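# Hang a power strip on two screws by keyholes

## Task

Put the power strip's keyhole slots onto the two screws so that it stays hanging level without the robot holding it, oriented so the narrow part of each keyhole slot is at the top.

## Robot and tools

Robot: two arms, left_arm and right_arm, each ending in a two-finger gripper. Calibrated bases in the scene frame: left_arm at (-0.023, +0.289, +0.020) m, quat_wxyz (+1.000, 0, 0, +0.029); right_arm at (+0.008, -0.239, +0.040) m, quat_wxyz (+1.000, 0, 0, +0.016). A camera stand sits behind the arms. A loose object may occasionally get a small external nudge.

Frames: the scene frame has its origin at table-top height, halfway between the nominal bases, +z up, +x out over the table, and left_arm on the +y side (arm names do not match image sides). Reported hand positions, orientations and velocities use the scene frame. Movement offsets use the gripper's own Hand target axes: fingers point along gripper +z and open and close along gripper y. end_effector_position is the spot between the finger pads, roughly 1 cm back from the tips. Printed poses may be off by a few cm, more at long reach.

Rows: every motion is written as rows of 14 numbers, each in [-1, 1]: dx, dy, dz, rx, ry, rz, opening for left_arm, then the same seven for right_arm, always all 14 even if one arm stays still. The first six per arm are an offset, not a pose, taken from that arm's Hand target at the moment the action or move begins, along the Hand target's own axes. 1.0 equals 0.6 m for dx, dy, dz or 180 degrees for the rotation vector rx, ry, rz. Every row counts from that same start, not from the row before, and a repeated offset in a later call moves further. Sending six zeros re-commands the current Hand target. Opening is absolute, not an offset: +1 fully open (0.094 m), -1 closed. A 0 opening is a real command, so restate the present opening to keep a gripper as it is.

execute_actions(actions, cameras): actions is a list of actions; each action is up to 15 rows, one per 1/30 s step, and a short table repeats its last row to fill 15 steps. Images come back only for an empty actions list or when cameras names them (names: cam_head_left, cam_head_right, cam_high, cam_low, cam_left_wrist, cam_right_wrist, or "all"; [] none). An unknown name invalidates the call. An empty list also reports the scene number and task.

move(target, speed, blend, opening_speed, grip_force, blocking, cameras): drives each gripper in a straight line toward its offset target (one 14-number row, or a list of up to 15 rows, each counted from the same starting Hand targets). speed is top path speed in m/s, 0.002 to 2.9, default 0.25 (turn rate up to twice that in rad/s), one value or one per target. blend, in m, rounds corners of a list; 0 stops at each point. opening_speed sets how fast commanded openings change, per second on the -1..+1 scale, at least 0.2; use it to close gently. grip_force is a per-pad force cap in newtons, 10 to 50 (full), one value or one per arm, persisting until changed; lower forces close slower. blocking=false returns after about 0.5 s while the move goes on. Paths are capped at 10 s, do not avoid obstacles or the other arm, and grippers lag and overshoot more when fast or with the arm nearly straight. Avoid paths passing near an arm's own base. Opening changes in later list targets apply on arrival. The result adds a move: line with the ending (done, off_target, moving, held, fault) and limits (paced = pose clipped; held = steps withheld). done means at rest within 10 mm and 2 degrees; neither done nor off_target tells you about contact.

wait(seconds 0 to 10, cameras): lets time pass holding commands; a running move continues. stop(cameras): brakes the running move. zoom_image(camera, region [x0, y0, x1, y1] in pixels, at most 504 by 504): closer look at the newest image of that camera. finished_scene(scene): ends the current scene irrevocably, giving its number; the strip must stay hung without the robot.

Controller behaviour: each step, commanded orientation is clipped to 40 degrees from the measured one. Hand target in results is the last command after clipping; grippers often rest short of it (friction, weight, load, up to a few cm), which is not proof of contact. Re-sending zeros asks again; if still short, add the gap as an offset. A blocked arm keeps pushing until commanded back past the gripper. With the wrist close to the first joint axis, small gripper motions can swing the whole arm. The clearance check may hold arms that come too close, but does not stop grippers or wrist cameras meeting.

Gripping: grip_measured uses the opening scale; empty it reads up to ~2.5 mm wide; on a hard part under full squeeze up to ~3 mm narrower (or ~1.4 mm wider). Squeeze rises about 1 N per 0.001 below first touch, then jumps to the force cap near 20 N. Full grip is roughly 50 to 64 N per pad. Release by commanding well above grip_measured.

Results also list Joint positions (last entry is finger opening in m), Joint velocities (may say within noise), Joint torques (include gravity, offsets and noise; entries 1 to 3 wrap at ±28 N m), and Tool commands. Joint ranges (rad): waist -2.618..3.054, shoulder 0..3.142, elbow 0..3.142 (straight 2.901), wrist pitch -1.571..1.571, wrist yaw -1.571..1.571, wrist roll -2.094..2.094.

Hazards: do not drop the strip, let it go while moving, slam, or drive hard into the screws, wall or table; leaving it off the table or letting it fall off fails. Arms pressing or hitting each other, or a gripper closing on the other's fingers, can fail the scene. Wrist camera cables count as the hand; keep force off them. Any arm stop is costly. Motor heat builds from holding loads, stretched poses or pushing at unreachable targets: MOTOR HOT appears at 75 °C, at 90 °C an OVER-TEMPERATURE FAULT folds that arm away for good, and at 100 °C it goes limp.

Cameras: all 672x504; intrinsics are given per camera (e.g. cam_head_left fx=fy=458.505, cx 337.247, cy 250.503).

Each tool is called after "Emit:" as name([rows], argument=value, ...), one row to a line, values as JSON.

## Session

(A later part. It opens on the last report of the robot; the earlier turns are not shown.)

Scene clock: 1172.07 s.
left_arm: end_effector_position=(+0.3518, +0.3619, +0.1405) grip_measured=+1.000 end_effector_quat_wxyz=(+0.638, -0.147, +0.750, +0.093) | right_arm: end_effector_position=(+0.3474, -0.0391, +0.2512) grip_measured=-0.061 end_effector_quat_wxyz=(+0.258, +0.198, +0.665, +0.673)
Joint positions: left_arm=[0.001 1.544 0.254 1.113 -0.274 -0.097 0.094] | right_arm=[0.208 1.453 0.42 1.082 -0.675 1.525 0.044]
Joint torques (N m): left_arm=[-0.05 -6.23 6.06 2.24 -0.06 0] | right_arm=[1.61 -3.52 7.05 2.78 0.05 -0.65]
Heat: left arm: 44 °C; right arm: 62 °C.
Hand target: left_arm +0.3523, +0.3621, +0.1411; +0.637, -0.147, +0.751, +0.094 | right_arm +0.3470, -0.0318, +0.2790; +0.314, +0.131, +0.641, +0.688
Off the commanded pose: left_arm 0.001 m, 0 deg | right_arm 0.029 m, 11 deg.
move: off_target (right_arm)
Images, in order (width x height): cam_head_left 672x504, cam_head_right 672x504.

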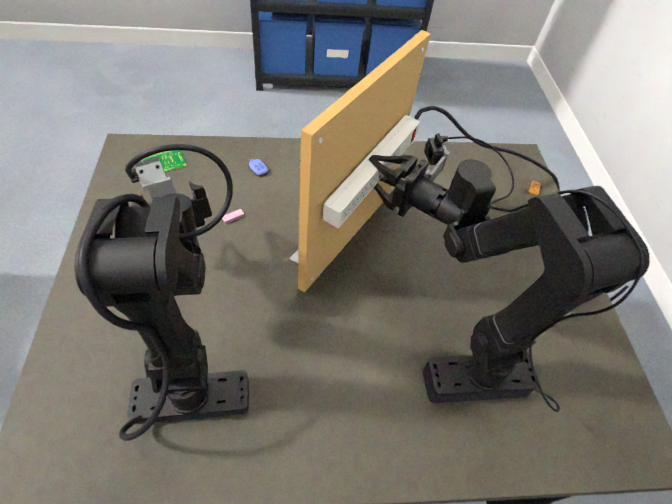

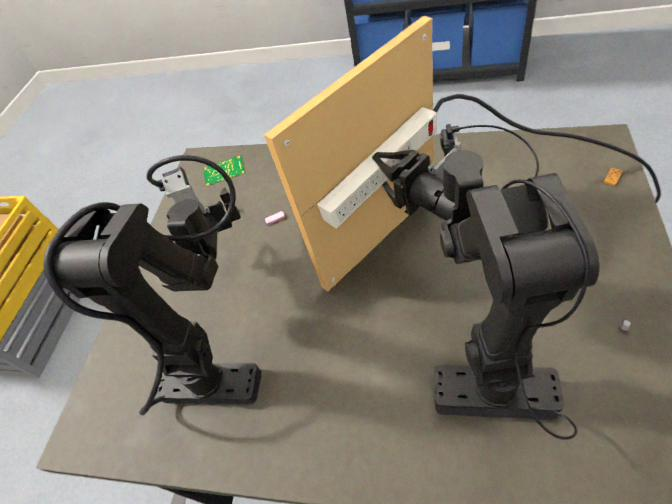

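Emit:
move([
  [0,0,0,0,0,0,1,0,0.003,0.002,0.0,0.0,0.01,-0.2],
], speed=[0.05])

Emit:
move([
  [0,0,0,0,0,0,1,0,0.001,0.002,0.0,0.0,0.006,-0.2],
], speed=[0.05])

Emit:
move([
  [0,0,0,0,0,0,1,0,0.001,0.002,0.0,0.0,0.006,-0.2],
], speed=[0.05])

Emit:
move([
  [0,0,0,0,0,0,1,0,0.001,0.002,0.0,0.0,0.006,-0.2],
], speed=[0.05])

Scene clock: 1181.00 s.
left_arm: end_effector_position=(+0.3518, +0.3619, +0.1405) grip_measured=+1.000 end_effector_quat_wxyz=(+0.638, -0.147, +0.750, +0.093) | right_arm: end_effector_position=(+0.3475, -0.0392, +0.2512) grip_measured=-0.061 end_effector_quat_wxyz=(+0.257, +0.200, +0.664, +0.673)
Joint positions: left_arm=[0.001 1.544 0.254 1.113 -0.274 -0.097 0.094] | right_arm=[0.208 1.453 0.42 1.082 -0.674 1.528 0.044]
Joint torques (N m): left_arm=[-0.05 -6.22 6.06 2.24 -0.06 -0.01] | right_arm=[1.83 -3.62 7.46 2.74 0.06 -0.4]
Heat: left arm: 44 °C; right arm: 61 °C.
Hand target: left_arm +0.3523, +0.3621, +0.1411; +0.637, -0.147, +0.751, +0.094 | right_arm +0.3472, -0.0308, +0.2809; +0.303, +0.141, +0.639, +0.693
Off the commanded pose: left_arm 0.001 m, 0 deg | right_arm 0.031 m, 9 deg.
move: off_target (right_arm)

Scene clock: 1181.70 s.
left_arm: end_effector_position=(+0.3518, +0.3619, +0.1405) grip_measured=+1.000 end_effector_quat_wxyz=(+0.638, -0.147, +0.750, +0.093) | right_arm: end_effector_position=(+0.3475, -0.0392, +0.2513) grip_measured=-0.061 end_effector_quat_wxyz=(+0.257, +0.200, +0.664, +0.673)
Joint positions: left_arm=[0.001 1.544 0.254 1.113 -0.274 -0.097 0.094] | right_arm=[0.208 1.453 0.42 1.082 -0.674 1.53 0.044]
Joint torques (N m): left_arm=[-0.03 -6.22 6.06 2.24 -0.06 -0.01] | right_arm=[1.95 -3.51 7.79 2.74 0.07 -0.23]
Heat: left arm: 44 °C; right arm: 61 °C.
Hand target: left_arm +0.3523, +0.3621, +0.1411; +0.637, -0.147, +0.751, +0.094 | right_arm +0.3478, -0.0299, +0.2817; +0.297, +0.147, +0.638, +0.695
Off the commanded pose: left_arm 0.001 m, 0 deg | right_arm 0.032 m, 9 deg.
move: off_target (right_arm)

Scene clock: 1182.40 s.
left_arm: end_effector_position=(+0.3518, +0.3619, +0.1405) grip_measured=+1.000 end_effector_quat_wxyz=(+0.638, -0.147, +0.750, +0.093) | right_arm: end_effector_position=(+0.3478, -0.0389, +0.2505) grip_measured=-0.061 end_effector_quat_wxyz=(+0.252, +0.205, +0.663, +0.675)
Joint positions: left_arm=[0.001 1.544 0.254 1.113 -0.274 -0.097 0.094] | right_arm=[0.209 1.456 0.42 1.084 -0.672 1.542 0.044]
Joint torques (N m): left_arm=[-0.03 -6.22 6.06 2.23 -0.06 -0.01] | right_arm=[2.17 -3.77 8.02 2.73 0.08 -0.15]
Heat: left arm: 44 °C; right arm: 61 °C.
Hand target: left_arm +0.3523, +0.3621, +0.1411; +0.637, -0.147, +0.751, +0.094 | right_arm +0.3483, -0.0289, +0.2826; +0.290, +0.153, +0.636, +0.698
Off the commanded pose: left_arm 0.001 m, 0 deg | right_arm 0.033 m, 8 deg.
move: off_target (right_arm)

Scene clock: 1183.10 s.
left_arm: end_effector_position=(+0.3518, +0.3619, +0.1405) grip_measured=+1.000 end_effector_quat_wxyz=(+0.638, -0.147, +0.750, +0.093) | right_arm: end_effector_position=(+0.3476, -0.0387, +0.2506) grip_measured=-0.061 end_effector_quat_wxyz=(+0.250, +0.207, +0.662, +0.676)
Joint positions: left_arm=[0.001 1.544 0.254 1.113 -0.274 -0.097 0.094] | right_arm=[0.21 1.456 0.42 1.085 -0.672 1.55 0.044]
Joint torques (N m): left_arm=[-0.03 -6.22 6.06 2.24 -0.07 -0.01] | right_arm=[2.28 -3.66 8.28 2.68 0.11 -0.06]
Heat: left arm: 44 °C; right arm: 61 °C.
Hand target: left_arm +0.3523, +0.3621, +0.1411; +0.637, -0.147, +0.751, +0.094 | right_arm +0.3488, -0.0280, +0.2833; +0.284, +0.159, +0.635, +0.701
Off the commanded pose: left_arm 0.001 m, 0 deg | right_arm 0.034 m, 8 deg.
move: off_target (right_arm)

Emit:
move([
  [0,0,0,0,0,0,1,0.002,0.003,0.001,0.0,0.0,0.006,-0.2],
], speed=[0.05])

Emit:
move([
  [0,0,0,0,0,0,1,0.001,0.003,0.001,0.0,0.0,0.006,-0.2],
], speed=[0.05])

Emit:
move([
  [0,0,0,0,0,0,1,0.001,0.003,0.001,0.0,0.0,0.006,-0.2],
], speed=[0.05])

Emit:
move([
  [0,0,0,0,0,0,1,0.001,0.003,0.001,0.0,0.0,0.006,-0.2],
], speed=[0.05])

Scene clock: 1188.67 s.
left_arm: end_effector_position=(+0.3518, +0.3619, +0.1405) grip_measured=+1.000 end_effector_quat_wxyz=(+0.638, -0.147, +0.750, +0.093) | right_arm: end_effector_position=(+0.3475, -0.0384, +0.2506) grip_measured=-0.061 end_effector_quat_wxyz=(+0.247, +0.209, +0.661, +0.677)
Joint positions: left_arm=[0.001 1.544 0.254 1.113 -0.274 -0.097 0.094] | right_arm=[0.21 1.456 0.42 1.085 -0.672 1.557 0.044]
Joint torques (N m): left_arm=[-0.03 -6.22 6.06 2.24 -0.06 -0.01] | right_arm=[2.61 -4.23 8.4 2.61 0.15 0.05]
Heat: left arm: 44 °C; right arm: 61 °C.
Hand target: left_arm +0.3523, +0.3621, +0.1411; +0.637, -0.147, +0.751, +0.094 | right_arm +0.3479, -0.0268, +0.2849; +0.277, +0.164, +0.633, +0.704
Off the commanded pose: left_arm 0.001 m, 0 deg | right_arm 0.036 m, 8 deg.
move: off_target (right_arm)

Scene clock: 1189.40 s.
left_arm: end_effector_position=(+0.3518, +0.3619, +0.1405) grip_measured=+1.000 end_effector_quat_wxyz=(+0.638, -0.147, +0.750, +0.093) | right_arm: end_effector_position=(+0.3476, -0.0384, +0.2511) grip_measured=-0.061 end_effector_quat_wxyz=(+0.244, +0.212, +0.660, +0.678)
Joint positions: left_arm=[0.001 1.544 0.254 1.113 -0.274 -0.097 0.094] | right_arm=[0.211 1.456 0.42 1.087 -0.671 1.568 0.044]
Joint torques (N m): left_arm=[-0.03 -6.23 6.05 2.24 -0.06 -0.01] | right_arm=[2.82 -4.82 8.58 2.53 0.16 0.12]
Heat: left arm: 44 °C; right arm: 61 °C.
Hand target: left_arm +0.3523, +0.3621, +0.1411; +0.637, -0.147, +0.751, +0.094 | right_arm +0.3475, -0.0261, +0.2868; +0.271, +0.171, +0.632, +0.706
Off the commanded pose: left_arm 0.001 m, 0 deg | right_arm 0.038 m, 7 deg.
move: off_target (right_arm)

Scene clock: 1190.10 s.
left_arm: end_effector_position=(+0.3518, +0.3619, +0.1405) grip_measured=+1.000 end_effector_quat_wxyz=(+0.638, -0.147, +0.750, +0.093) | right_arm: end_effector_position=(+0.3475, -0.0383, +0.2512) grip_measured=-0.061 end_effector_quat_wxyz=(+0.243, +0.213, +0.659, +0.679)
Joint positions: left_arm=[0.001 1.544 0.254 1.113 -0.274 -0.097 0.094] | right_arm=[0.211 1.456 0.42 1.087 -0.671 1.57 0.044]
Joint torques (N m): left_arm=[-0.03 -6.22 6.06 2.24 -0.07 0] | right_arm=[3.03 -5.48 8.77 2.42 0.18 0.27]
Heat: left arm: 44 °C; right arm: 61 °C.
Hand target: left_arm +0.3523, +0.3621, +0.1411; +0.637, -0.147, +0.751, +0.094 | right_arm +0.3470, -0.0253, +0.2886; +0.264, +0.176, +0.630, +0.709
Off the commanded pose: left_arm 0.001 m, 0 deg | right_arm 0.040 m, 7 deg.
move: off_target (right_arm)

Scene clock: 1190.80 s.
left_arm: end_effector_position=(+0.3518, +0.3619, +0.1405) grip_measured=+1.000 end_effector_quat_wxyz=(+0.638, -0.147, +0.750, +0.093) | right_arm: end_effector_position=(+0.3475, -0.0381, +0.2517) grip_measured=-0.061 end_effector_quat_wxyz=(+0.240, +0.217, +0.657, +0.681)
Joint positions: left_arm=[0.001 1.544 0.254 1.113 -0.274 -0.097 0.094] | right_arm=[0.212 1.456 0.42 1.09 -0.669 1.584 0.044]
Joint torques (N m): left_arm=[-0.05 -6.2 6.08 2.24 -0.07 0] | right_arm=[3.21 -6.13 9.03 2.28 0.19 0.31]
Heat: left arm: 44 °C; right arm: 61 °C.
Hand target: left_arm +0.3523, +0.3621, +0.1411; +0.637, -0.147, +0.751, +0.094 | right_arm +0.3466, -0.0246, +0.2904; +0.257, +0.182, +0.628, +0.711
Off the commanded pose: left_arm 0.001 m, 0 deg | right_arm 0.041 m, 7 deg.
move: off_target (right_arm)

Emit:
execute_actions(actions=[], cameras=["cam_head_left","cam_head_right"])

Emit:
zoom_image(camera="cam_head_left", region=[375, 105, 435, 165])

Emit:
zoom_image(camera="cam_head_left", region=[310, 170, 370, 230])

Emit:
zoom_image(camera="cam_head_right", region=[385, 95, 445, 155])

Emit:
zoom_image(camera="cam_head_right", region=[305, 160, 365, 220])

Scene clock: 1195.33 s.
left_arm: end_effector_position=(+0.3518, +0.3619, +0.1405) grip_measured=+1.000 end_effector_quat_wxyz=(+0.638, -0.147, +0.750, +0.093) | right_arm: end_effector_position=(+0.3475, -0.0381, +0.2517) grip_measured=-0.061 end_effector_quat_wxyz=(+0.240, +0.217, +0.657, +0.681)
Joint positions: left_arm=[0.001 1.544 0.254 1.113 -0.274 -0.097 0.094] | right_arm=[0.212 1.456 0.42 1.09 -0.669 1.584 0.044]
Joint velocities: within noise
Joint torques (N m): left_arm=[-0.03 -6.22 6.06 2.23 -0.07 -0.01] | right_arm=[3.17 -6.17 9.03 2.3 0.2 0.32]
Heat: left arm: 44 °C; right arm: 60 °C.
Hand target: left_arm +0.3523, +0.3621, +0.1411; +0.637, -0.147, +0.751, +0.094 | right_arm +0.3466, -0.0246, +0.2904; +0.257, +0.182, +0.628, +0.711
Tool commands: left_gripper/opening=+1.0 right_gripper/opening=-0.2
Off the commanded pose: left_arm 0.001 m, 0 deg | right_arm 0.041 m, 7 deg.
Images, in order (width x height): cam_head_left 672x504, cam_head_right 672x504.

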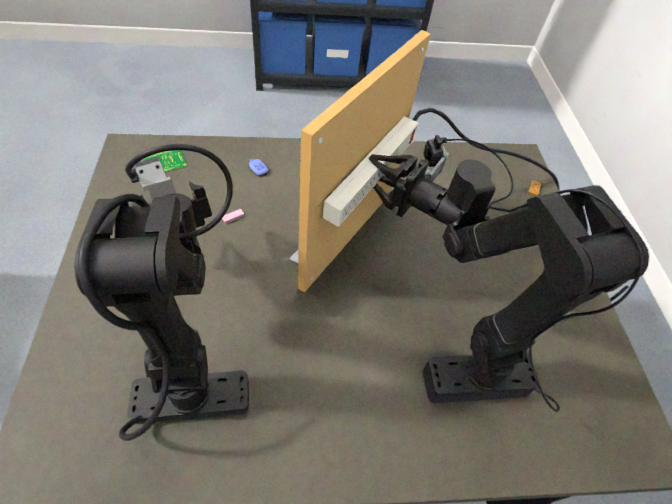

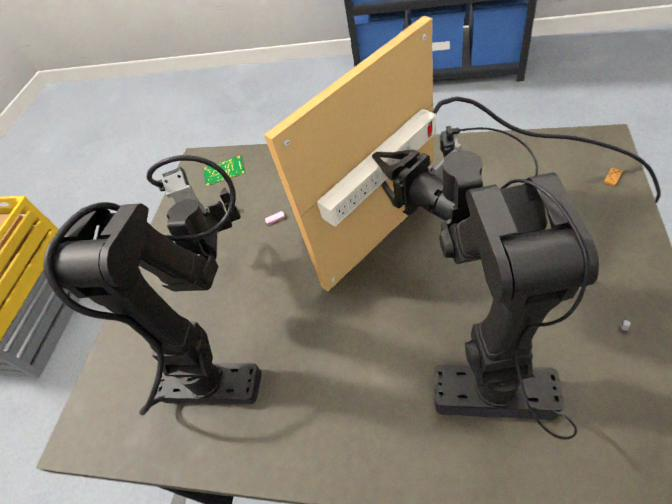

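Scaled by 8.400.

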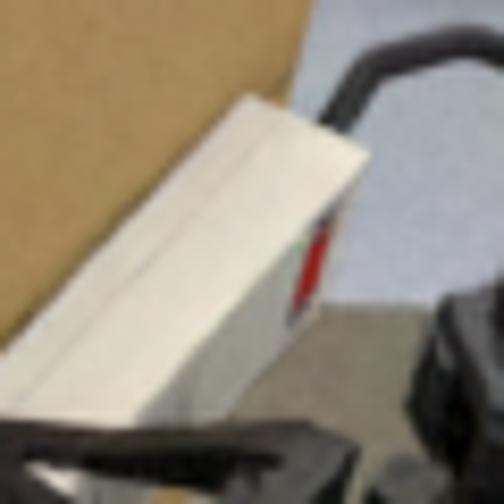

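Scaled by 8.400.

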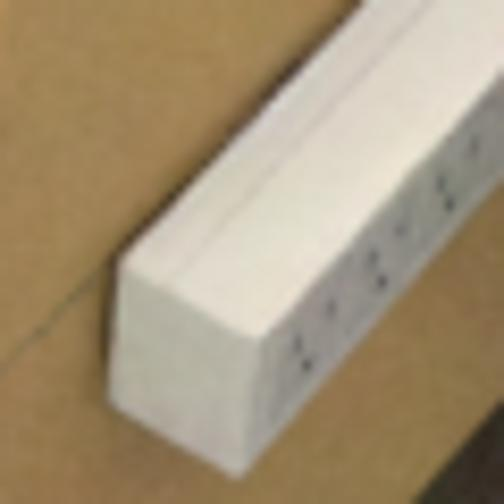

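Scaled by 8.400.

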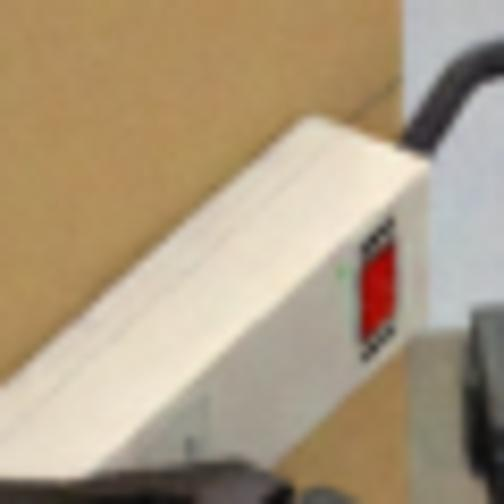

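Scaled by 8.400.

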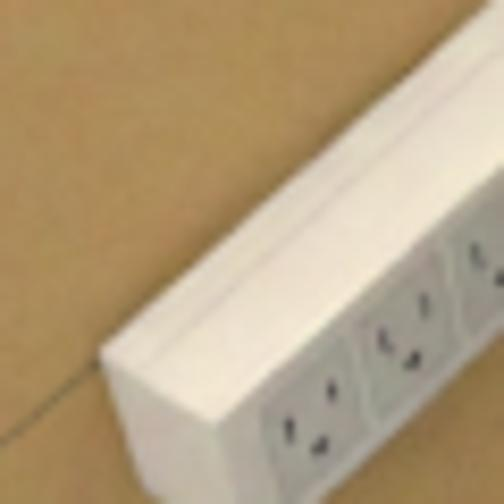

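Emit:
move([
  [0,0,0,0,0,0,1,0.003,0,0.001,0.0,-0.008,0,-0.2],
], speed=[0.05])

Emit:
move([
  [0,0,0,0,0,0,1,0.003,0,0.001,0.0,-0.008,0,-0.2],
], speed=[0.05])

Emit:
move([
  [0,0,0,0,0,0,1,0.003,-0.003,0.001,0.0,-0.004,0,-0.2],
], speed=[0.05])

Scene clock: 1208.47 s.
left_arm: end_effector_position=(+0.3518, +0.3619, +0.1405) grip_measured=+1.000 end_effector_quat_wxyz=(+0.638, -0.147, +0.750, +0.093) | right_arm: end_effector_position=(+0.3487, -0.0370, +0.2531) grip_measured=-0.061 end_effector_quat_wxyz=(+0.242, +0.227, +0.653, +0.681)
Joint positions: left_arm=[0.001 1.544 0.254 1.113 -0.274 -0.097 0.094] | right_arm=[0.227 1.449 0.42 1.083 -0.636 1.595 0.044]
Joint torques (N m): left_arm=[-0.05 -6.22 6.06 2.24 -0.06 -0.01] | right_arm=[3.81 -6.57 8.24 2.32 0.36 0.18]
Heat: left arm: 44 °C; right arm: 57 °C.
Hand target: left_arm +0.3523, +0.3621, +0.1411; +0.637, -0.147, +0.751, +0.094 | right_arm +0.3455, -0.0231, +0.2903; +0.265, +0.191, +0.625, +0.709
Off the commanded pose: left_arm 0.001 m, 0 deg | right_arm 0.040 m, 7 deg.
move: off_target (right_arm)

Scene clock: 1209.30 s.
left_arm: end_effector_position=(+0.3518, +0.3619, +0.1405) grip_measured=+1.000 end_effector_quat_wxyz=(+0.638, -0.147, +0.750, +0.093) | right_arm: end_effector_position=(+0.3489, -0.0333, +0.2544) grip_measured=-0.061 end_effector_quat_wxyz=(+0.242, +0.242, +0.648, +0.680)
Joint positions: left_arm=[0.001 1.544 0.254 1.113 -0.274 -0.097 0.094] | right_arm=[0.257 1.435 0.419 1.067 -0.582 1.614 0.044]
Joint torques (N m): left_arm=[-0.05 -6.23 6.06 2.23 -0.06 -0.01] | right_arm=[3.37 -6.46 7.65 2.43 0.3 -0.05]
Heat: left arm: 44 °C; right arm: 57 °C.
Hand target: left_arm +0.3523, +0.3621, +0.1411; +0.637, -0.147, +0.751, +0.094 | right_arm +0.3445, -0.0214, +0.2902; +0.273, +0.200, +0.622, +0.706
Off the commanded pose: left_arm 0.001 m, 0 deg | right_arm 0.038 m, 7 deg.
move: off_target (right_arm)

Scene clock: 1210.07 s.
left_arm: end_effector_position=(+0.3518, +0.3619, +0.1405) grip_measured=+1.000 end_effector_quat_wxyz=(+0.638, -0.147, +0.750, +0.093) | right_arm: end_effector_position=(+0.3488, -0.0333, +0.2544) grip_measured=-0.061 end_effector_quat_wxyz=(+0.250, +0.249, +0.644, +0.679)
Joint positions: left_arm=[0.001 1.544 0.254 1.113 -0.274 -0.097 0.094] | right_arm=[0.271 1.43 0.41 1.075 -0.546 1.614 0.044]
Joint torques (N m): left_arm=[-0.05 -6.22 6.06 2.24 -0.07 -0.01] | right_arm=[3.51 -5.82 7.72 2.44 0.25 -0.1]
Heat: left arm: 44 °C; right arm: 57 °C.
Hand target: left_arm +0.3523, +0.3621, +0.1411; +0.637, -0.147, +0.751, +0.094 | right_arm +0.3437, -0.0197, +0.2885; +0.277, +0.205, +0.620, +0.705
Off the commanded pose: left_arm 0.001 m, 0 deg | right_arm 0.037 m, 7 deg.
move: off_target (right_arm)

Emit:
execute_actions(actions=[], cameras=["cam_head_left","cam_head_right"])

Emit:
zoom_image(camera="cam_head_left", region=[375, 105, 435, 165])

Emit:
zoom_image(camera="cam_head_left", region=[310, 170, 370, 230])

Emit:
zoom_image(camera="cam_head_right", region=[385, 95, 445, 155])

Emit:
zoom_image(camera="cam_head_right", region=[305, 160, 365, 220])

Scene clock: 1220.00 s.
left_arm: end_effector_position=(+0.3518, +0.3619, +0.1405) grip_measured=+1.000 end_effector_quat_wxyz=(+0.638, -0.147, +0.750, +0.093) | right_arm: end_effector_position=(+0.3488, -0.0333, +0.2544) grip_measured=-0.061 end_effector_quat_wxyz=(+0.250, +0.249, +0.644, +0.679)
Joint positions: left_arm=[0.001 1.544 0.254 1.113 -0.274 -0.097 0.094] | right_arm=[0.271 1.43 0.41 1.075 -0.546 1.614 0.044]
Joint velocities: within noise
Joint torques (N m): left_arm=[-0.03 -6.2 6.08 2.24 -0.06 -0.01] | right_arm=[3.58 -5.79 7.69 2.42 0.25 -0.1]
Heat: left arm: 44 °C; right arm: 55 °C.
Hand target: left_arm +0.3523, +0.3621, +0.1411; +0.637, -0.147, +0.751, +0.094 | right_arm +0.3437, -0.0197, +0.2885; +0.277, +0.205, +0.620, +0.705
Tool commands: left_gripper/opening=+1.0 right_gripper/opening=-0.2
Off the commanded pose: left_arm 0.001 m, 0 deg | right_arm 0.037 m, 7 deg.
Images, in order (width x height): cam_head_left 672x504, cam_head_right 672x504.

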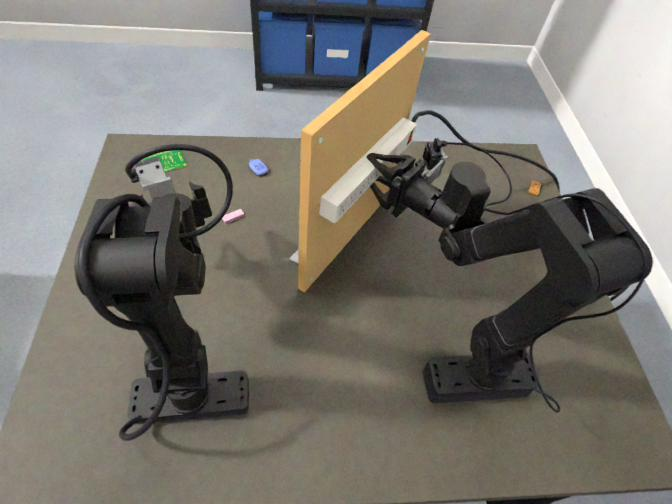

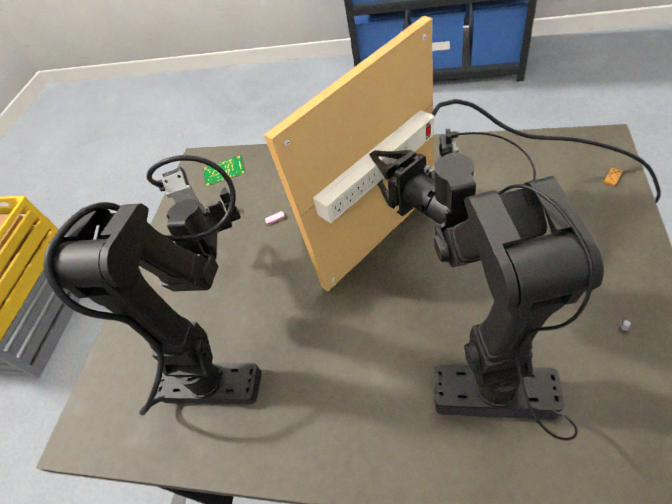

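Scaled by 8.400.

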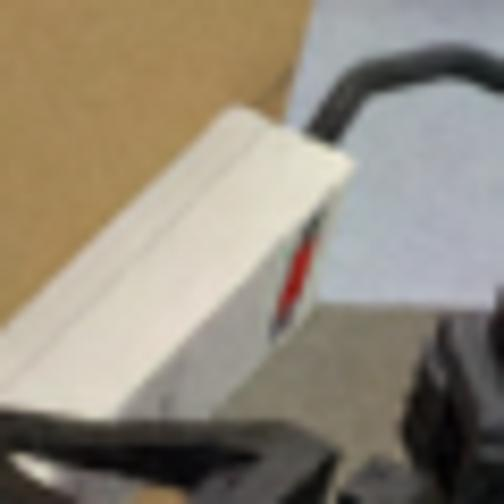

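Scaled by 8.400.

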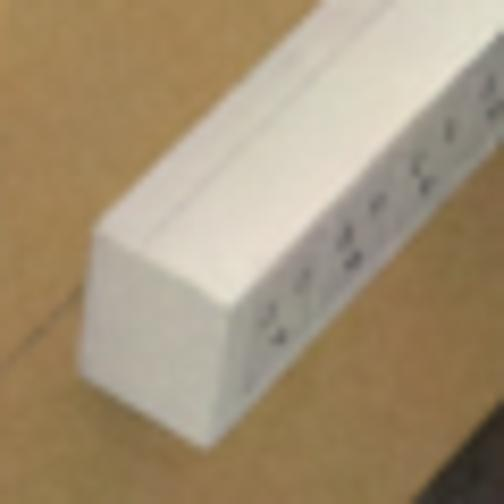

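Scaled by 8.400.

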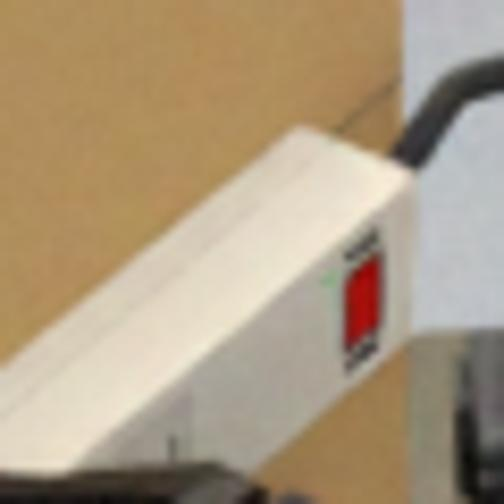

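Scaled by 8.400.

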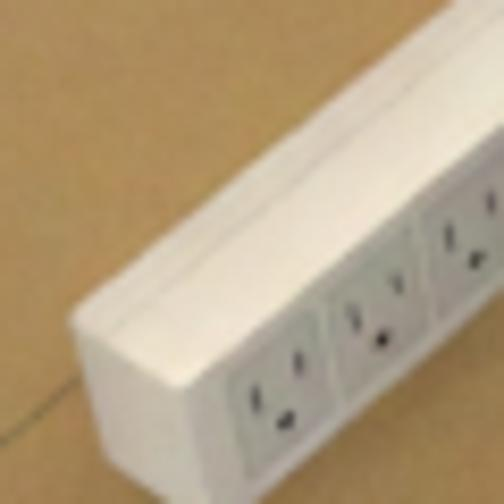

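Emit:
move([
  [0,0,0,0,0,0,1,0,-0.004,-0.003,0.0,0.004,-0.006,-0.2],
], speed=[0.05])

Emit:
move([
  [0,0,0,0,0,0,1,0,-0.004,-0.003,0.0,0.002,-0.006,-0.2],
], speed=[0.05])

Emit:
move([
  [0,0,0,0,0,0,1,0,-0.004,-0.002,0.0,0.002,-0.006,-0.2],
], speed=[0.05])

Scene clock: 1255.67 s.
left_arm: end_effector_position=(+0.3518, +0.3619, +0.1405) grip_measured=+1.000 end_effector_quat_wxyz=(+0.638, -0.147, +0.750, +0.093) | right_arm: end_effector_position=(+0.3487, -0.0334, +0.2544) grip_measured=-0.061 end_effector_quat_wxyz=(+0.251, +0.248, +0.644, +0.679)
Joint positions: left_arm=[0.001 1.544 0.254 1.113 -0.274 -0.097 0.094] | right_arm=[0.271 1.43 0.409 1.076 -0.545 1.613 0.044]
Joint torques (N m): left_arm=[-0.05 -6.23 6.08 2.24 -0.07 -0.01] | right_arm=[2.66 -4.93 7.41 2.53 -0.01 -0.26]
Heat: left arm: 44 °C; right arm: 56 °C.
Hand target: left_arm +0.3523, +0.3621, +0.1411; +0.637, -0.147, +0.751, +0.094 | right_arm +0.3429, -0.0209, +0.2859; +0.279, +0.194, +0.624, +0.704
Off the commanded pose: left_arm 0.001 m, 0 deg | right_arm 0.034 m, 8 deg.
move: off_target (right_arm)

Scene clock: 1256.37 s.
left_arm: end_effector_position=(+0.3518, +0.3619, +0.1405) grip_measured=+1.000 end_effector_quat_wxyz=(+0.638, -0.147, +0.750, +0.093) | right_arm: end_effector_position=(+0.3483, -0.0330, +0.2545) grip_measured=-0.061 end_effector_quat_wxyz=(+0.251, +0.247, +0.645, +0.679)
Joint positions: left_arm=[0.001 1.544 0.254 1.113 -0.274 -0.097 0.094] | right_arm=[0.271 1.43 0.409 1.077 -0.548 1.612 0.044]
Joint torques (N m): left_arm=[-0.03 -6.22 6.06 2.24 -0.06 -0.01] | right_arm=[2.17 -4.41 6.95 2.63 -0.12 -0.4]
Heat: left arm: 44 °C; right arm: 55 °C.
Hand target: left_arm +0.3523, +0.3621, +0.1411; +0.637, -0.147, +0.751, +0.094 | right_arm +0.3422, -0.0222, +0.2832; +0.284, +0.186, +0.626, +0.702
Off the commanded pose: left_arm 0.001 m, 0 deg | right_arm 0.031 m, 9 deg.
move: off_target (right_arm)

Scene clock: 1257.07 s.
left_arm: end_effector_position=(+0.3518, +0.3619, +0.1405) grip_measured=+1.000 end_effector_quat_wxyz=(+0.638, -0.147, +0.750, +0.093) | right_arm: end_effector_position=(+0.3482, -0.0331, +0.2545) grip_measured=-0.061 end_effector_quat_wxyz=(+0.252, +0.246, +0.645, +0.679)
Joint positions: left_arm=[0.001 1.544 0.254 1.113 -0.274 -0.097 0.094] | right_arm=[0.271 1.43 0.408 1.078 -0.548 1.609 0.044]
Joint torques (N m): left_arm=[-0.03 -6.22 6.06 2.24 -0.06 0] | right_arm=[1.73 -3.82 6.68 2.7 -0.24 -0.57]
Heat: left arm: 44 °C; right arm: 55 °C.
Hand target: left_arm +0.3523, +0.3621, +0.1411; +0.637, -0.147, +0.751, +0.094 | right_arm +0.3418, -0.0229, +0.2807; +0.289, +0.178, +0.629, +0.700
Off the commanded pose: left_arm 0.001 m, 0 deg | right_arm 0.029 m, 9 deg.
move: off_target (right_arm)

Emit:
move([
  [0,0,0,0,0,0,1,0,-0.008,-0.002,0.0,0.002,-0.006,-0.2],
], speed=[0.05])

Emit:
move([
  [0,0,0,0,0,0,1,0,-0.008,-0.002,0.0,0.002,-0.004,-0.2],
], speed=[0.05])

Emit:
move([
  [0,0,0,0,0,0,1,0,-0.008,-0.001,0.0,0.00,-0.002,-0.2],
], speed=[0.05])

Scene clock: 1261.07 s.
left_arm: end_effector_position=(+0.3518, +0.3619, +0.1405) grip_measured=+1.000 end_effector_quat_wxyz=(+0.638, -0.147, +0.750, +0.093) | right_arm: end_effector_position=(+0.3475, -0.0330, +0.2544) grip_measured=-0.061 end_effector_quat_wxyz=(+0.257, +0.238, +0.643, +0.681)
Joint positions: left_arm=[0.001 1.544 0.254 1.113 -0.274 -0.097 0.094] | right_arm=[0.27 1.445 0.401 1.115 -0.553 1.603 0.044]
Joint torques (N m): left_arm=[-0.05 -6.23 6.06 2.24 -0.07 -0.01] | right_arm=[1.29 -3.32 6.65 2.63 -0.31 -0.69]
Heat: left arm: 44 °C; right arm: 54 °C.
Hand target: left_arm +0.3523, +0.3621, +0.1411; +0.637, -0.147, +0.751, +0.094 | right_arm +0.3419, -0.0237, +0.2759; +0.293, +0.170, +0.631, +0.697
Off the commanded pose: left_arm 0.001 m, 0 deg | right_arm 0.024 m, 9 deg.
move: off_target (right_arm)

Scene clock: 1262.00 s.
left_arm: end_effector_position=(+0.3518, +0.3619, +0.1405) grip_measured=+1.000 end_effector_quat_wxyz=(+0.638, -0.147, +0.750, +0.093) | right_arm: end_effector_position=(+0.3471, -0.0332, +0.2535) grip_measured=-0.061 end_effector_quat_wxyz=(+0.259, +0.231, +0.640, +0.685)
Joint positions: left_arm=[0.001 1.544 0.254 1.113 -0.274 -0.097 0.094] | right_arm=[0.266 1.469 0.394 1.163 -0.564 1.602 0.044]
Joint torques (N m): left_arm=[-0.03 -6.22 6.06 2.23 -0.07 0] | right_arm=[1.1 -3.23 6.48 2.5 -0.33 -0.75]
Heat: left arm: 44 °C; right arm: 54 °C.
Hand target: left_arm +0.3523, +0.3621, +0.1411; +0.637, -0.147, +0.751, +0.094 | right_arm +0.3421, -0.0245, +0.2710; +0.296, +0.164, +0.633, +0.696
Off the commanded pose: left_arm 0.001 m, 0 deg | right_arm 0.020 m, 9 deg.
move: off_target (right_arm)

Scene clock: 1262.93 s.
left_arm: end_effector_position=(+0.3518, +0.3619, +0.1405) grip_measured=+1.000 end_effector_quat_wxyz=(+0.638, -0.147, +0.750, +0.093) | right_arm: end_effector_position=(+0.3469, -0.0335, +0.2528) grip_measured=-0.061 end_effector_quat_wxyz=(+0.261, +0.227, +0.636, +0.690)
Joint positions: left_arm=[0.001 1.544 0.254 1.113 -0.274 -0.097 0.094] | right_arm=[0.263 1.493 0.386 1.213 -0.569 1.609 0.044]
Joint torques (N m): left_arm=[-0.03 -6.23 6.06 2.23 -0.06 -0.01] | right_arm=[1.07 -2.93 6.45 2.36 -0.31 -0.86]
Heat: left arm: 44 °C; right arm: 54 °C.
Hand target: left_arm +0.3523, +0.3621, +0.1411; +0.637, -0.147, +0.751, +0.094 | right_arm +0.3428, -0.0249, +0.2662; +0.298, +0.162, +0.634, +0.695
Off the commanded pose: left_arm 0.001 m, 0 deg | right_arm 0.016 m, 9 deg.
move: off_target (right_arm)

Emit:
execute_actions(actions=[], cameras=["cam_head_left","cam_head_right"])

Emit:
zoom_image(camera="cam_head_left", region=[375, 105, 435, 165])

Emit:
zoom_image(camera="cam_head_left", region=[310, 170, 370, 230])

Emit:
zoom_image(camera="cam_head_right", region=[385, 95, 445, 155])

Emit:
zoom_image(camera="cam_head_right", region=[305, 160, 365, 220])

Scene clock: 1267.63 s.
left_arm: end_effector_position=(+0.3518, +0.3619, +0.1405) grip_measured=+1.000 end_effector_quat_wxyz=(+0.638, -0.147, +0.750, +0.093) | right_arm: end_effector_position=(+0.3469, -0.0335, +0.2528) grip_measured=-0.061 end_effector_quat_wxyz=(+0.261, +0.227, +0.636, +0.690)
Joint positions: left_arm=[0.001 1.544 0.254 1.113 -0.274 -0.097 0.094] | right_arm=[0.263 1.493 0.386 1.213 -0.569 1.609 0.044]
Joint velocities: within noise
Joint torques (N m): left_arm=[-0.03 -6.23 6.06 2.24 -0.07 0] | right_arm=[1.06 -2.97 6.46 2.34 -0.29 -0.86]
Heat: left arm: 44 °C; right arm: 54 °C.
Hand target: left_arm +0.3523, +0.3621, +0.1411; +0.637, -0.147, +0.751, +0.094 | right_arm +0.3428, -0.0249, +0.2662; +0.298, +0.162, +0.634, +0.695
Tool commands: left_gripper/opening=+1.0 right_gripper/opening=-0.2
Off the commanded pose: left_arm 0.001 m, 0 deg | right_arm 0.016 m, 9 deg.
Images, in order (width x height): cam_head_left 672x504, cam_head_right 672x504.

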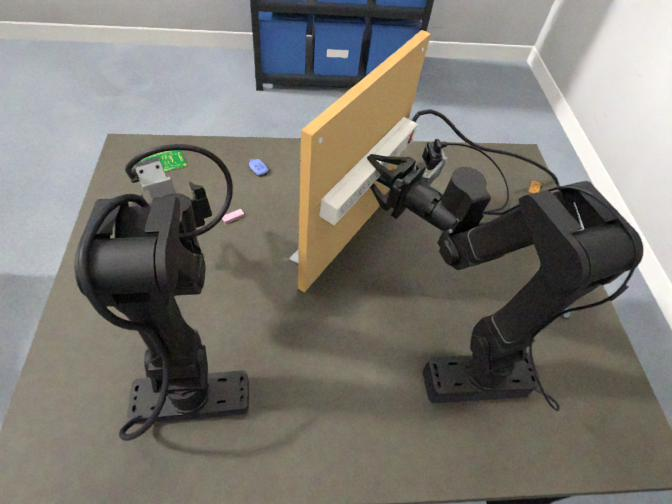

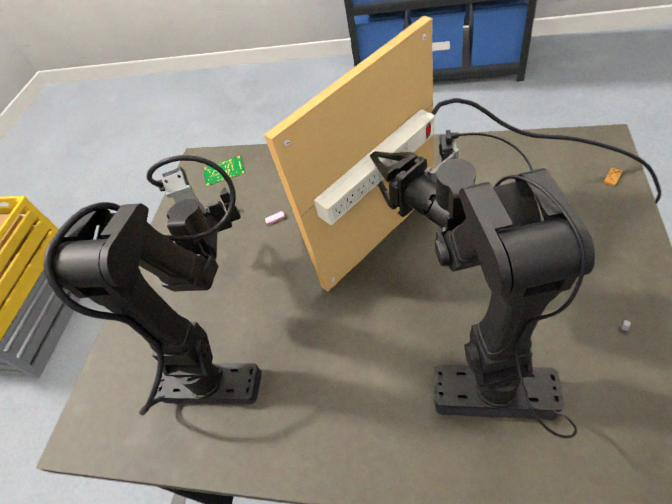

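Scaled by 8.400.

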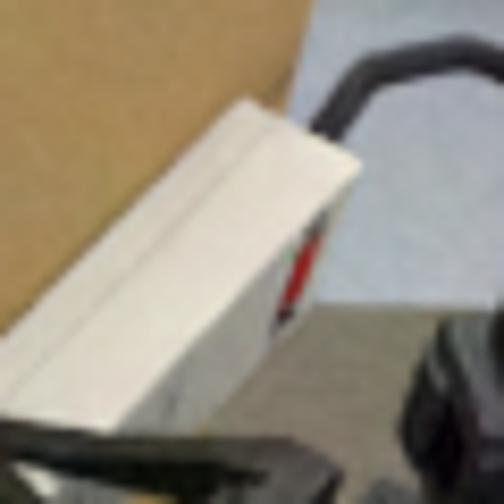

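Scaled by 8.400.

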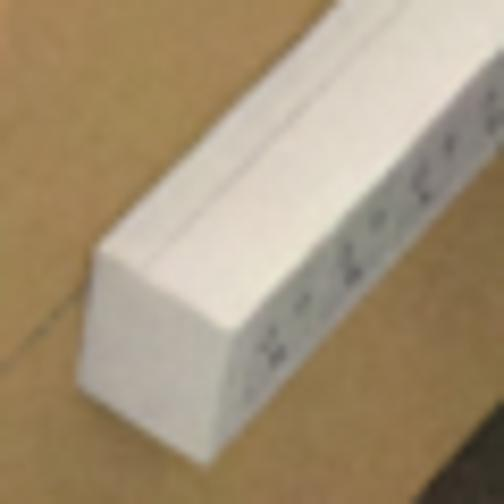

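Scaled by 8.400.

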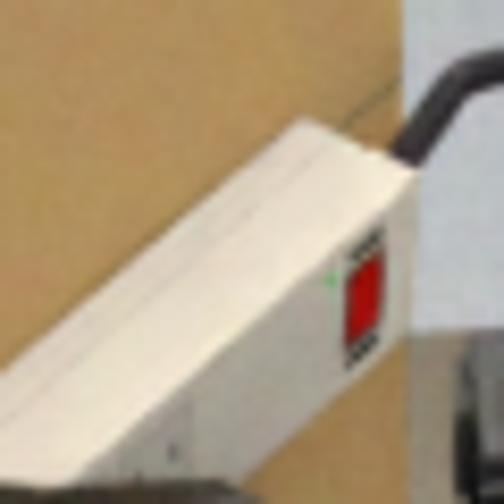

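Scaled by 8.400.

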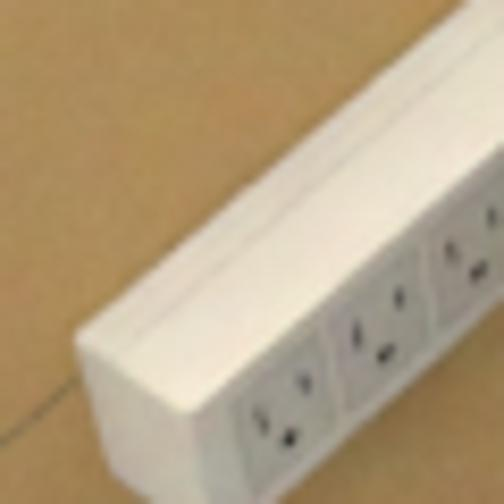

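Emit:
move([
  [0,0,0,0,0,0,1,0,-0.008,0.001,0.01,0.00,0,-0.2],
], speed=[0.05])

Emit:
move([
  [0,0,0,0,0,0,1,0,-0.008,0.001,0.01,0.00,0,-0.2],
], speed=[0.05])

Emit:
move([
  [0,0,0,0,0,0,1,0,-0.008,0.001,0.006,0.00,0,-0.2],
], speed=[0.05])

Scene clock: 1293.67 s.
left_arm: end_effector_position=(+0.3518, +0.3619, +0.1405) grip_measured=+1.000 end_effector_quat_wxyz=(+0.638, -0.147, +0.750, +0.093) | right_arm: end_effector_position=(+0.3470, -0.0335, +0.2522) grip_measured=-0.061 end_effector_quat_wxyz=(+0.262, +0.226, +0.637, +0.689)
Joint positions: left_arm=[0.001 1.544 0.254 1.113 -0.274 -0.097 0.094] | right_arm=[0.263 1.493 0.386 1.21 -0.569 1.604 0.044]
Joint torques (N m): left_arm=[-0.03 -6.22 6.06 2.24 -0.07 0] | right_arm=[1.2 -3.52 6.91 1.95 -0.29 -0.96]
Heat: left arm: 44 °C; right arm: 53 °C.
Hand target: left_arm +0.3523, +0.3621, +0.1411; +0.637, -0.147, +0.751, +0.094 | right_arm +0.3442, -0.0243, +0.2615; +0.295, +0.167, +0.645, +0.685
Off the commanded pose: left_arm 0.001 m, 0 deg | right_arm 0.013 m, 8 deg.
move: off_target (right_arm)

Scene clock: 1294.37 s.
left_arm: end_effector_position=(+0.3518, +0.3619, +0.1405) grip_measured=+1.000 end_effector_quat_wxyz=(+0.638, -0.147, +0.750, +0.093) | right_arm: end_effector_position=(+0.3471, -0.0335, +0.2515) grip_measured=-0.061 end_effector_quat_wxyz=(+0.263, +0.226, +0.638, +0.688)
Joint positions: left_arm=[0.001 1.544 0.254 1.113 -0.274 -0.097 0.094] | right_arm=[0.263 1.493 0.386 1.207 -0.569 1.6 0.044]
Joint torques (N m): left_arm=[-0.03 -6.22 6.06 2.24 -0.07 -0.01] | right_arm=[1.18 -4.1 7.38 1.58 -0.26 -1.07]
Heat: left arm: 44 °C; right arm: 53 °C.
Hand target: left_arm +0.3523, +0.3621, +0.1411; +0.637, -0.147, +0.751, +0.094 | right_arm +0.3454, -0.0238, +0.2569; +0.293, +0.171, +0.655, +0.675
Off the commanded pose: left_arm 0.001 m, 0 deg | right_arm 0.011 m, 8 deg.
move: off_target (right_arm)

Scene clock: 1295.07 s.
left_arm: end_effector_position=(+0.3518, +0.3619, +0.1405) grip_measured=+1.000 end_effector_quat_wxyz=(+0.638, -0.147, +0.750, +0.093) | right_arm: end_effector_position=(+0.3472, -0.0335, +0.2513) grip_measured=-0.061 end_effector_quat_wxyz=(+0.263, +0.226, +0.638, +0.687)
Joint positions: left_arm=[0.001 1.544 0.254 1.113 -0.274 -0.097 0.094] | right_arm=[0.263 1.493 0.386 1.206 -0.568 1.599 0.044]
Joint torques (N m): left_arm=[-0.03 -6.22 6.08 2.24 -0.06 -0.01] | right_arm=[1.28 -3.69 7.46 1.43 -0.27 -1.16]
Heat: left arm: 44 °C; right arm: 53 °C.
Hand target: left_arm +0.3523, +0.3621, +0.1411; +0.637, -0.147, +0.751, +0.094 | right_arm +0.3466, -0.0235, +0.2522; +0.291, +0.174, +0.662, +0.669
Off the commanded pose: left_arm 0.001 m, 0 deg | right_arm 0.010 m, 8 deg.
move: off_target (right_arm)

Emit:
move(target=[0,0,0,0,0,0,1,0,-0.01,0,0.006,0,0,-0.2], speed=0.03, cameras=["cam_head_left","cam_head_right"])

Emit:
zoom_image(camera="cam_head_left", region=[300, 90, 450, 240])

Emit:
zoom_image(camera="cam_head_right", region=[300, 80, 450, 230])

Scene clock: 1310.37 s.
left_arm: end_effector_position=(+0.3518, +0.3619, +0.1405) grip_measured=+1.000 end_effector_quat_wxyz=(+0.638, -0.147, +0.750, +0.093) | right_arm: end_effector_position=(+0.3473, -0.0337, +0.2510) grip_measured=-0.061 end_effector_quat_wxyz=(+0.264, +0.225, +0.639, +0.687)
Joint positions: left_arm=[0.001 1.544 0.254 1.113 -0.274 -0.097 0.094] | right_arm=[0.263 1.493 0.386 1.205 -0.568 1.594 0.044]
Joint torques (N m): left_arm=[-0.03 -6.22 6.06 2.23 -0.06 -0.01] | right_arm=[1.17 -3.12 7.41 1.34 -0.27 -1.22]
Heat: left arm: 44 °C; right arm: 52 °C.
Hand target: left_arm +0.3523, +0.3621, +0.1411; +0.637, -0.147, +0.751, +0.094 | right_arm +0.3475, -0.0238, +0.2463; +0.289, +0.177, +0.668, +0.662
Off the commanded pose: left_arm 0.001 m, 0 deg | right_arm 0.011 m, 8 deg.
move: off_target (right_arm)
Images, in order (width x height): cam_head_left 672x504, cam_head_right 672x504.

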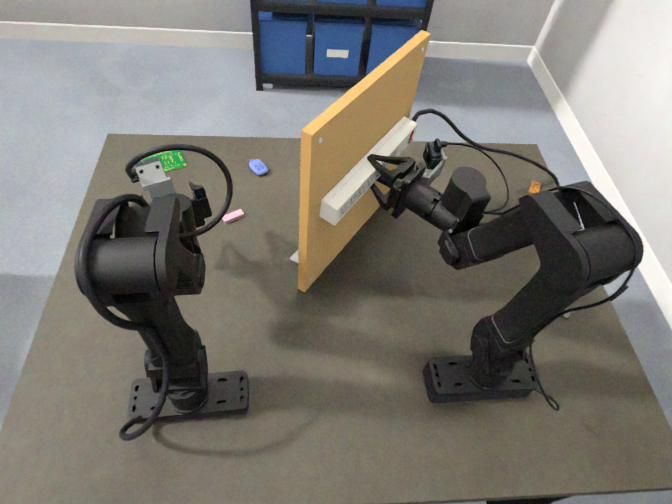

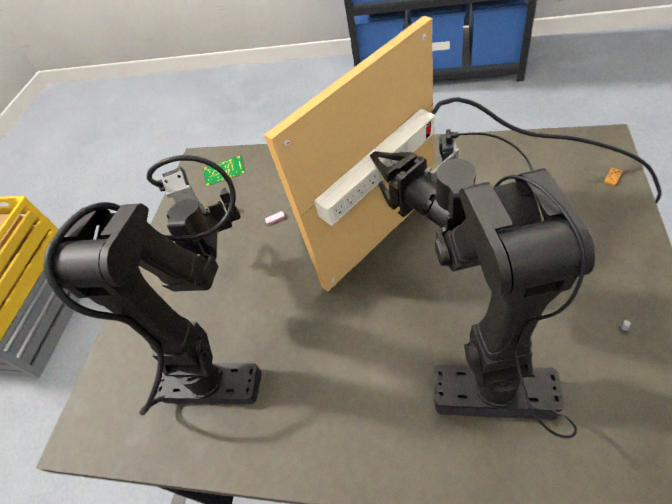

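Scaled by 3.360.

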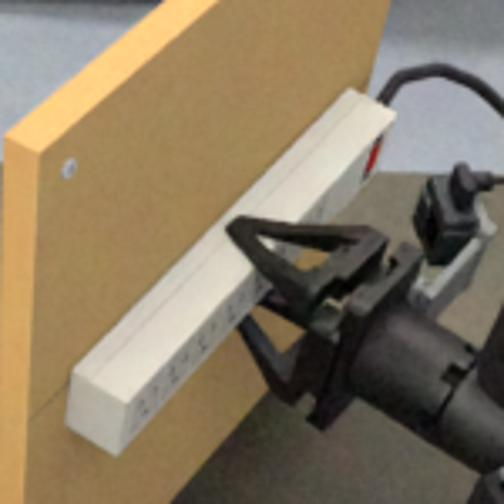

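Scaled by 3.360.

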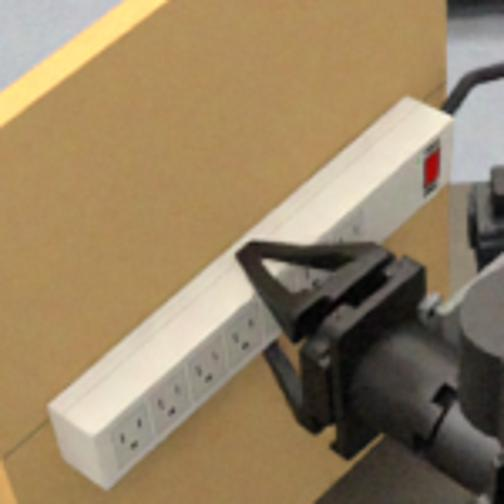

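Emit:
move(target=[0,0,0,0,0,0,1,0,-0.012,-0.005,0.004,0,0,-0.2], speed=0.03, cameras=["cam_head_left","cam_head_right"])

Emit:
zoom_image(camera="cam_head_left", region=[375, 105, 435, 165])

Emit:
zoom_image(camera="cam_head_left", region=[310, 170, 370, 230])

Emit:
zoom_image(camera="cam_head_right", region=[385, 95, 445, 155])

Emit:
zoom_image(camera="cam_head_right", region=[305, 160, 365, 220])

Scene clock: 1317.47 s.
left_arm: end_effector_position=(+0.3518, +0.3619, +0.1405) grip_measured=+1.000 end_effector_quat_wxyz=(+0.638, -0.147, +0.750, +0.093) | right_arm: end_effector_position=(+0.3476, -0.0343, +0.2514) grip_measured=-0.061 end_effector_quat_wxyz=(+0.271, +0.220, +0.640, +0.685)
Joint positions: left_arm=[0.001 1.544 0.254 1.113 -0.274 -0.097 0.094] | right_arm=[0.261 1.493 0.386 1.206 -0.568 1.579 0.044]
Joint torques (N m): left_arm=[-0.05 -6.23 6.06 2.23 -0.06 -0.01] | right_arm=[0.5 -2.48 6.24 1.37 -0.38 -1.17]
Heat: left arm: 44 °C; right arm: 51 °C.
Hand target: left_arm +0.3523, +0.3621, +0.1411; +0.637, -0.147, +0.751, +0.094 | right_arm +0.3468, -0.0266, +0.2391; +0.288, +0.178, +0.672, +0.658
Off the commanded pose: left_arm 0.001 m, 0 deg | right_arm 0.015 m, 7 deg.
move: off_target (right_arm)
Images, in order (width x height): cam_head_left 672x504, cam_head_right 672x504.

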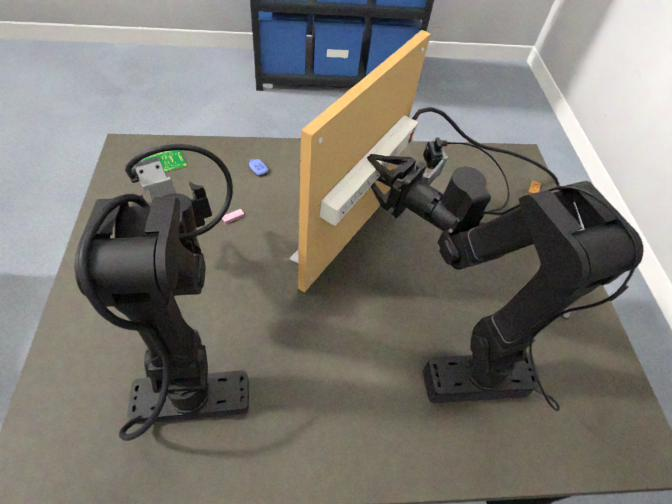

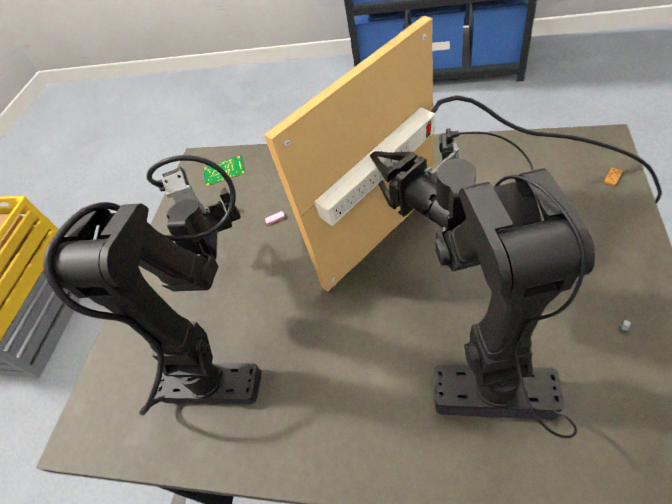

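Scaled by 8.400.

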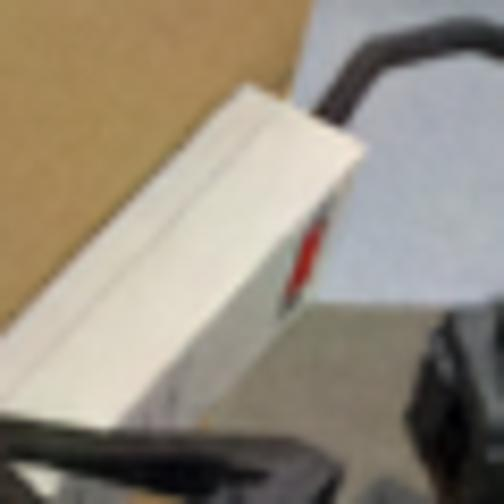

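Scaled by 8.400.

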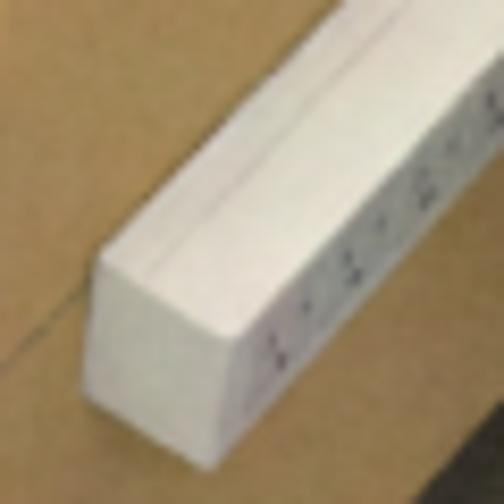

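Scaled by 8.400.

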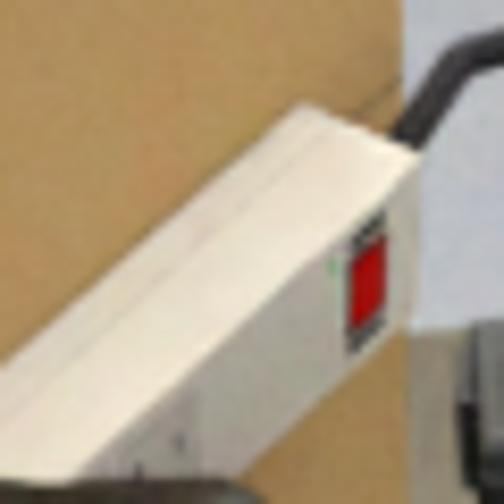

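Scaled by 8.400.

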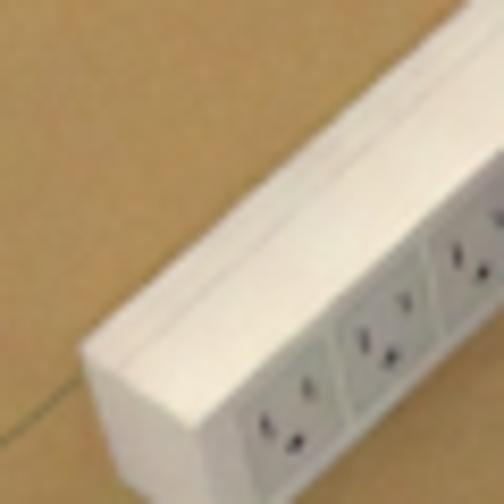

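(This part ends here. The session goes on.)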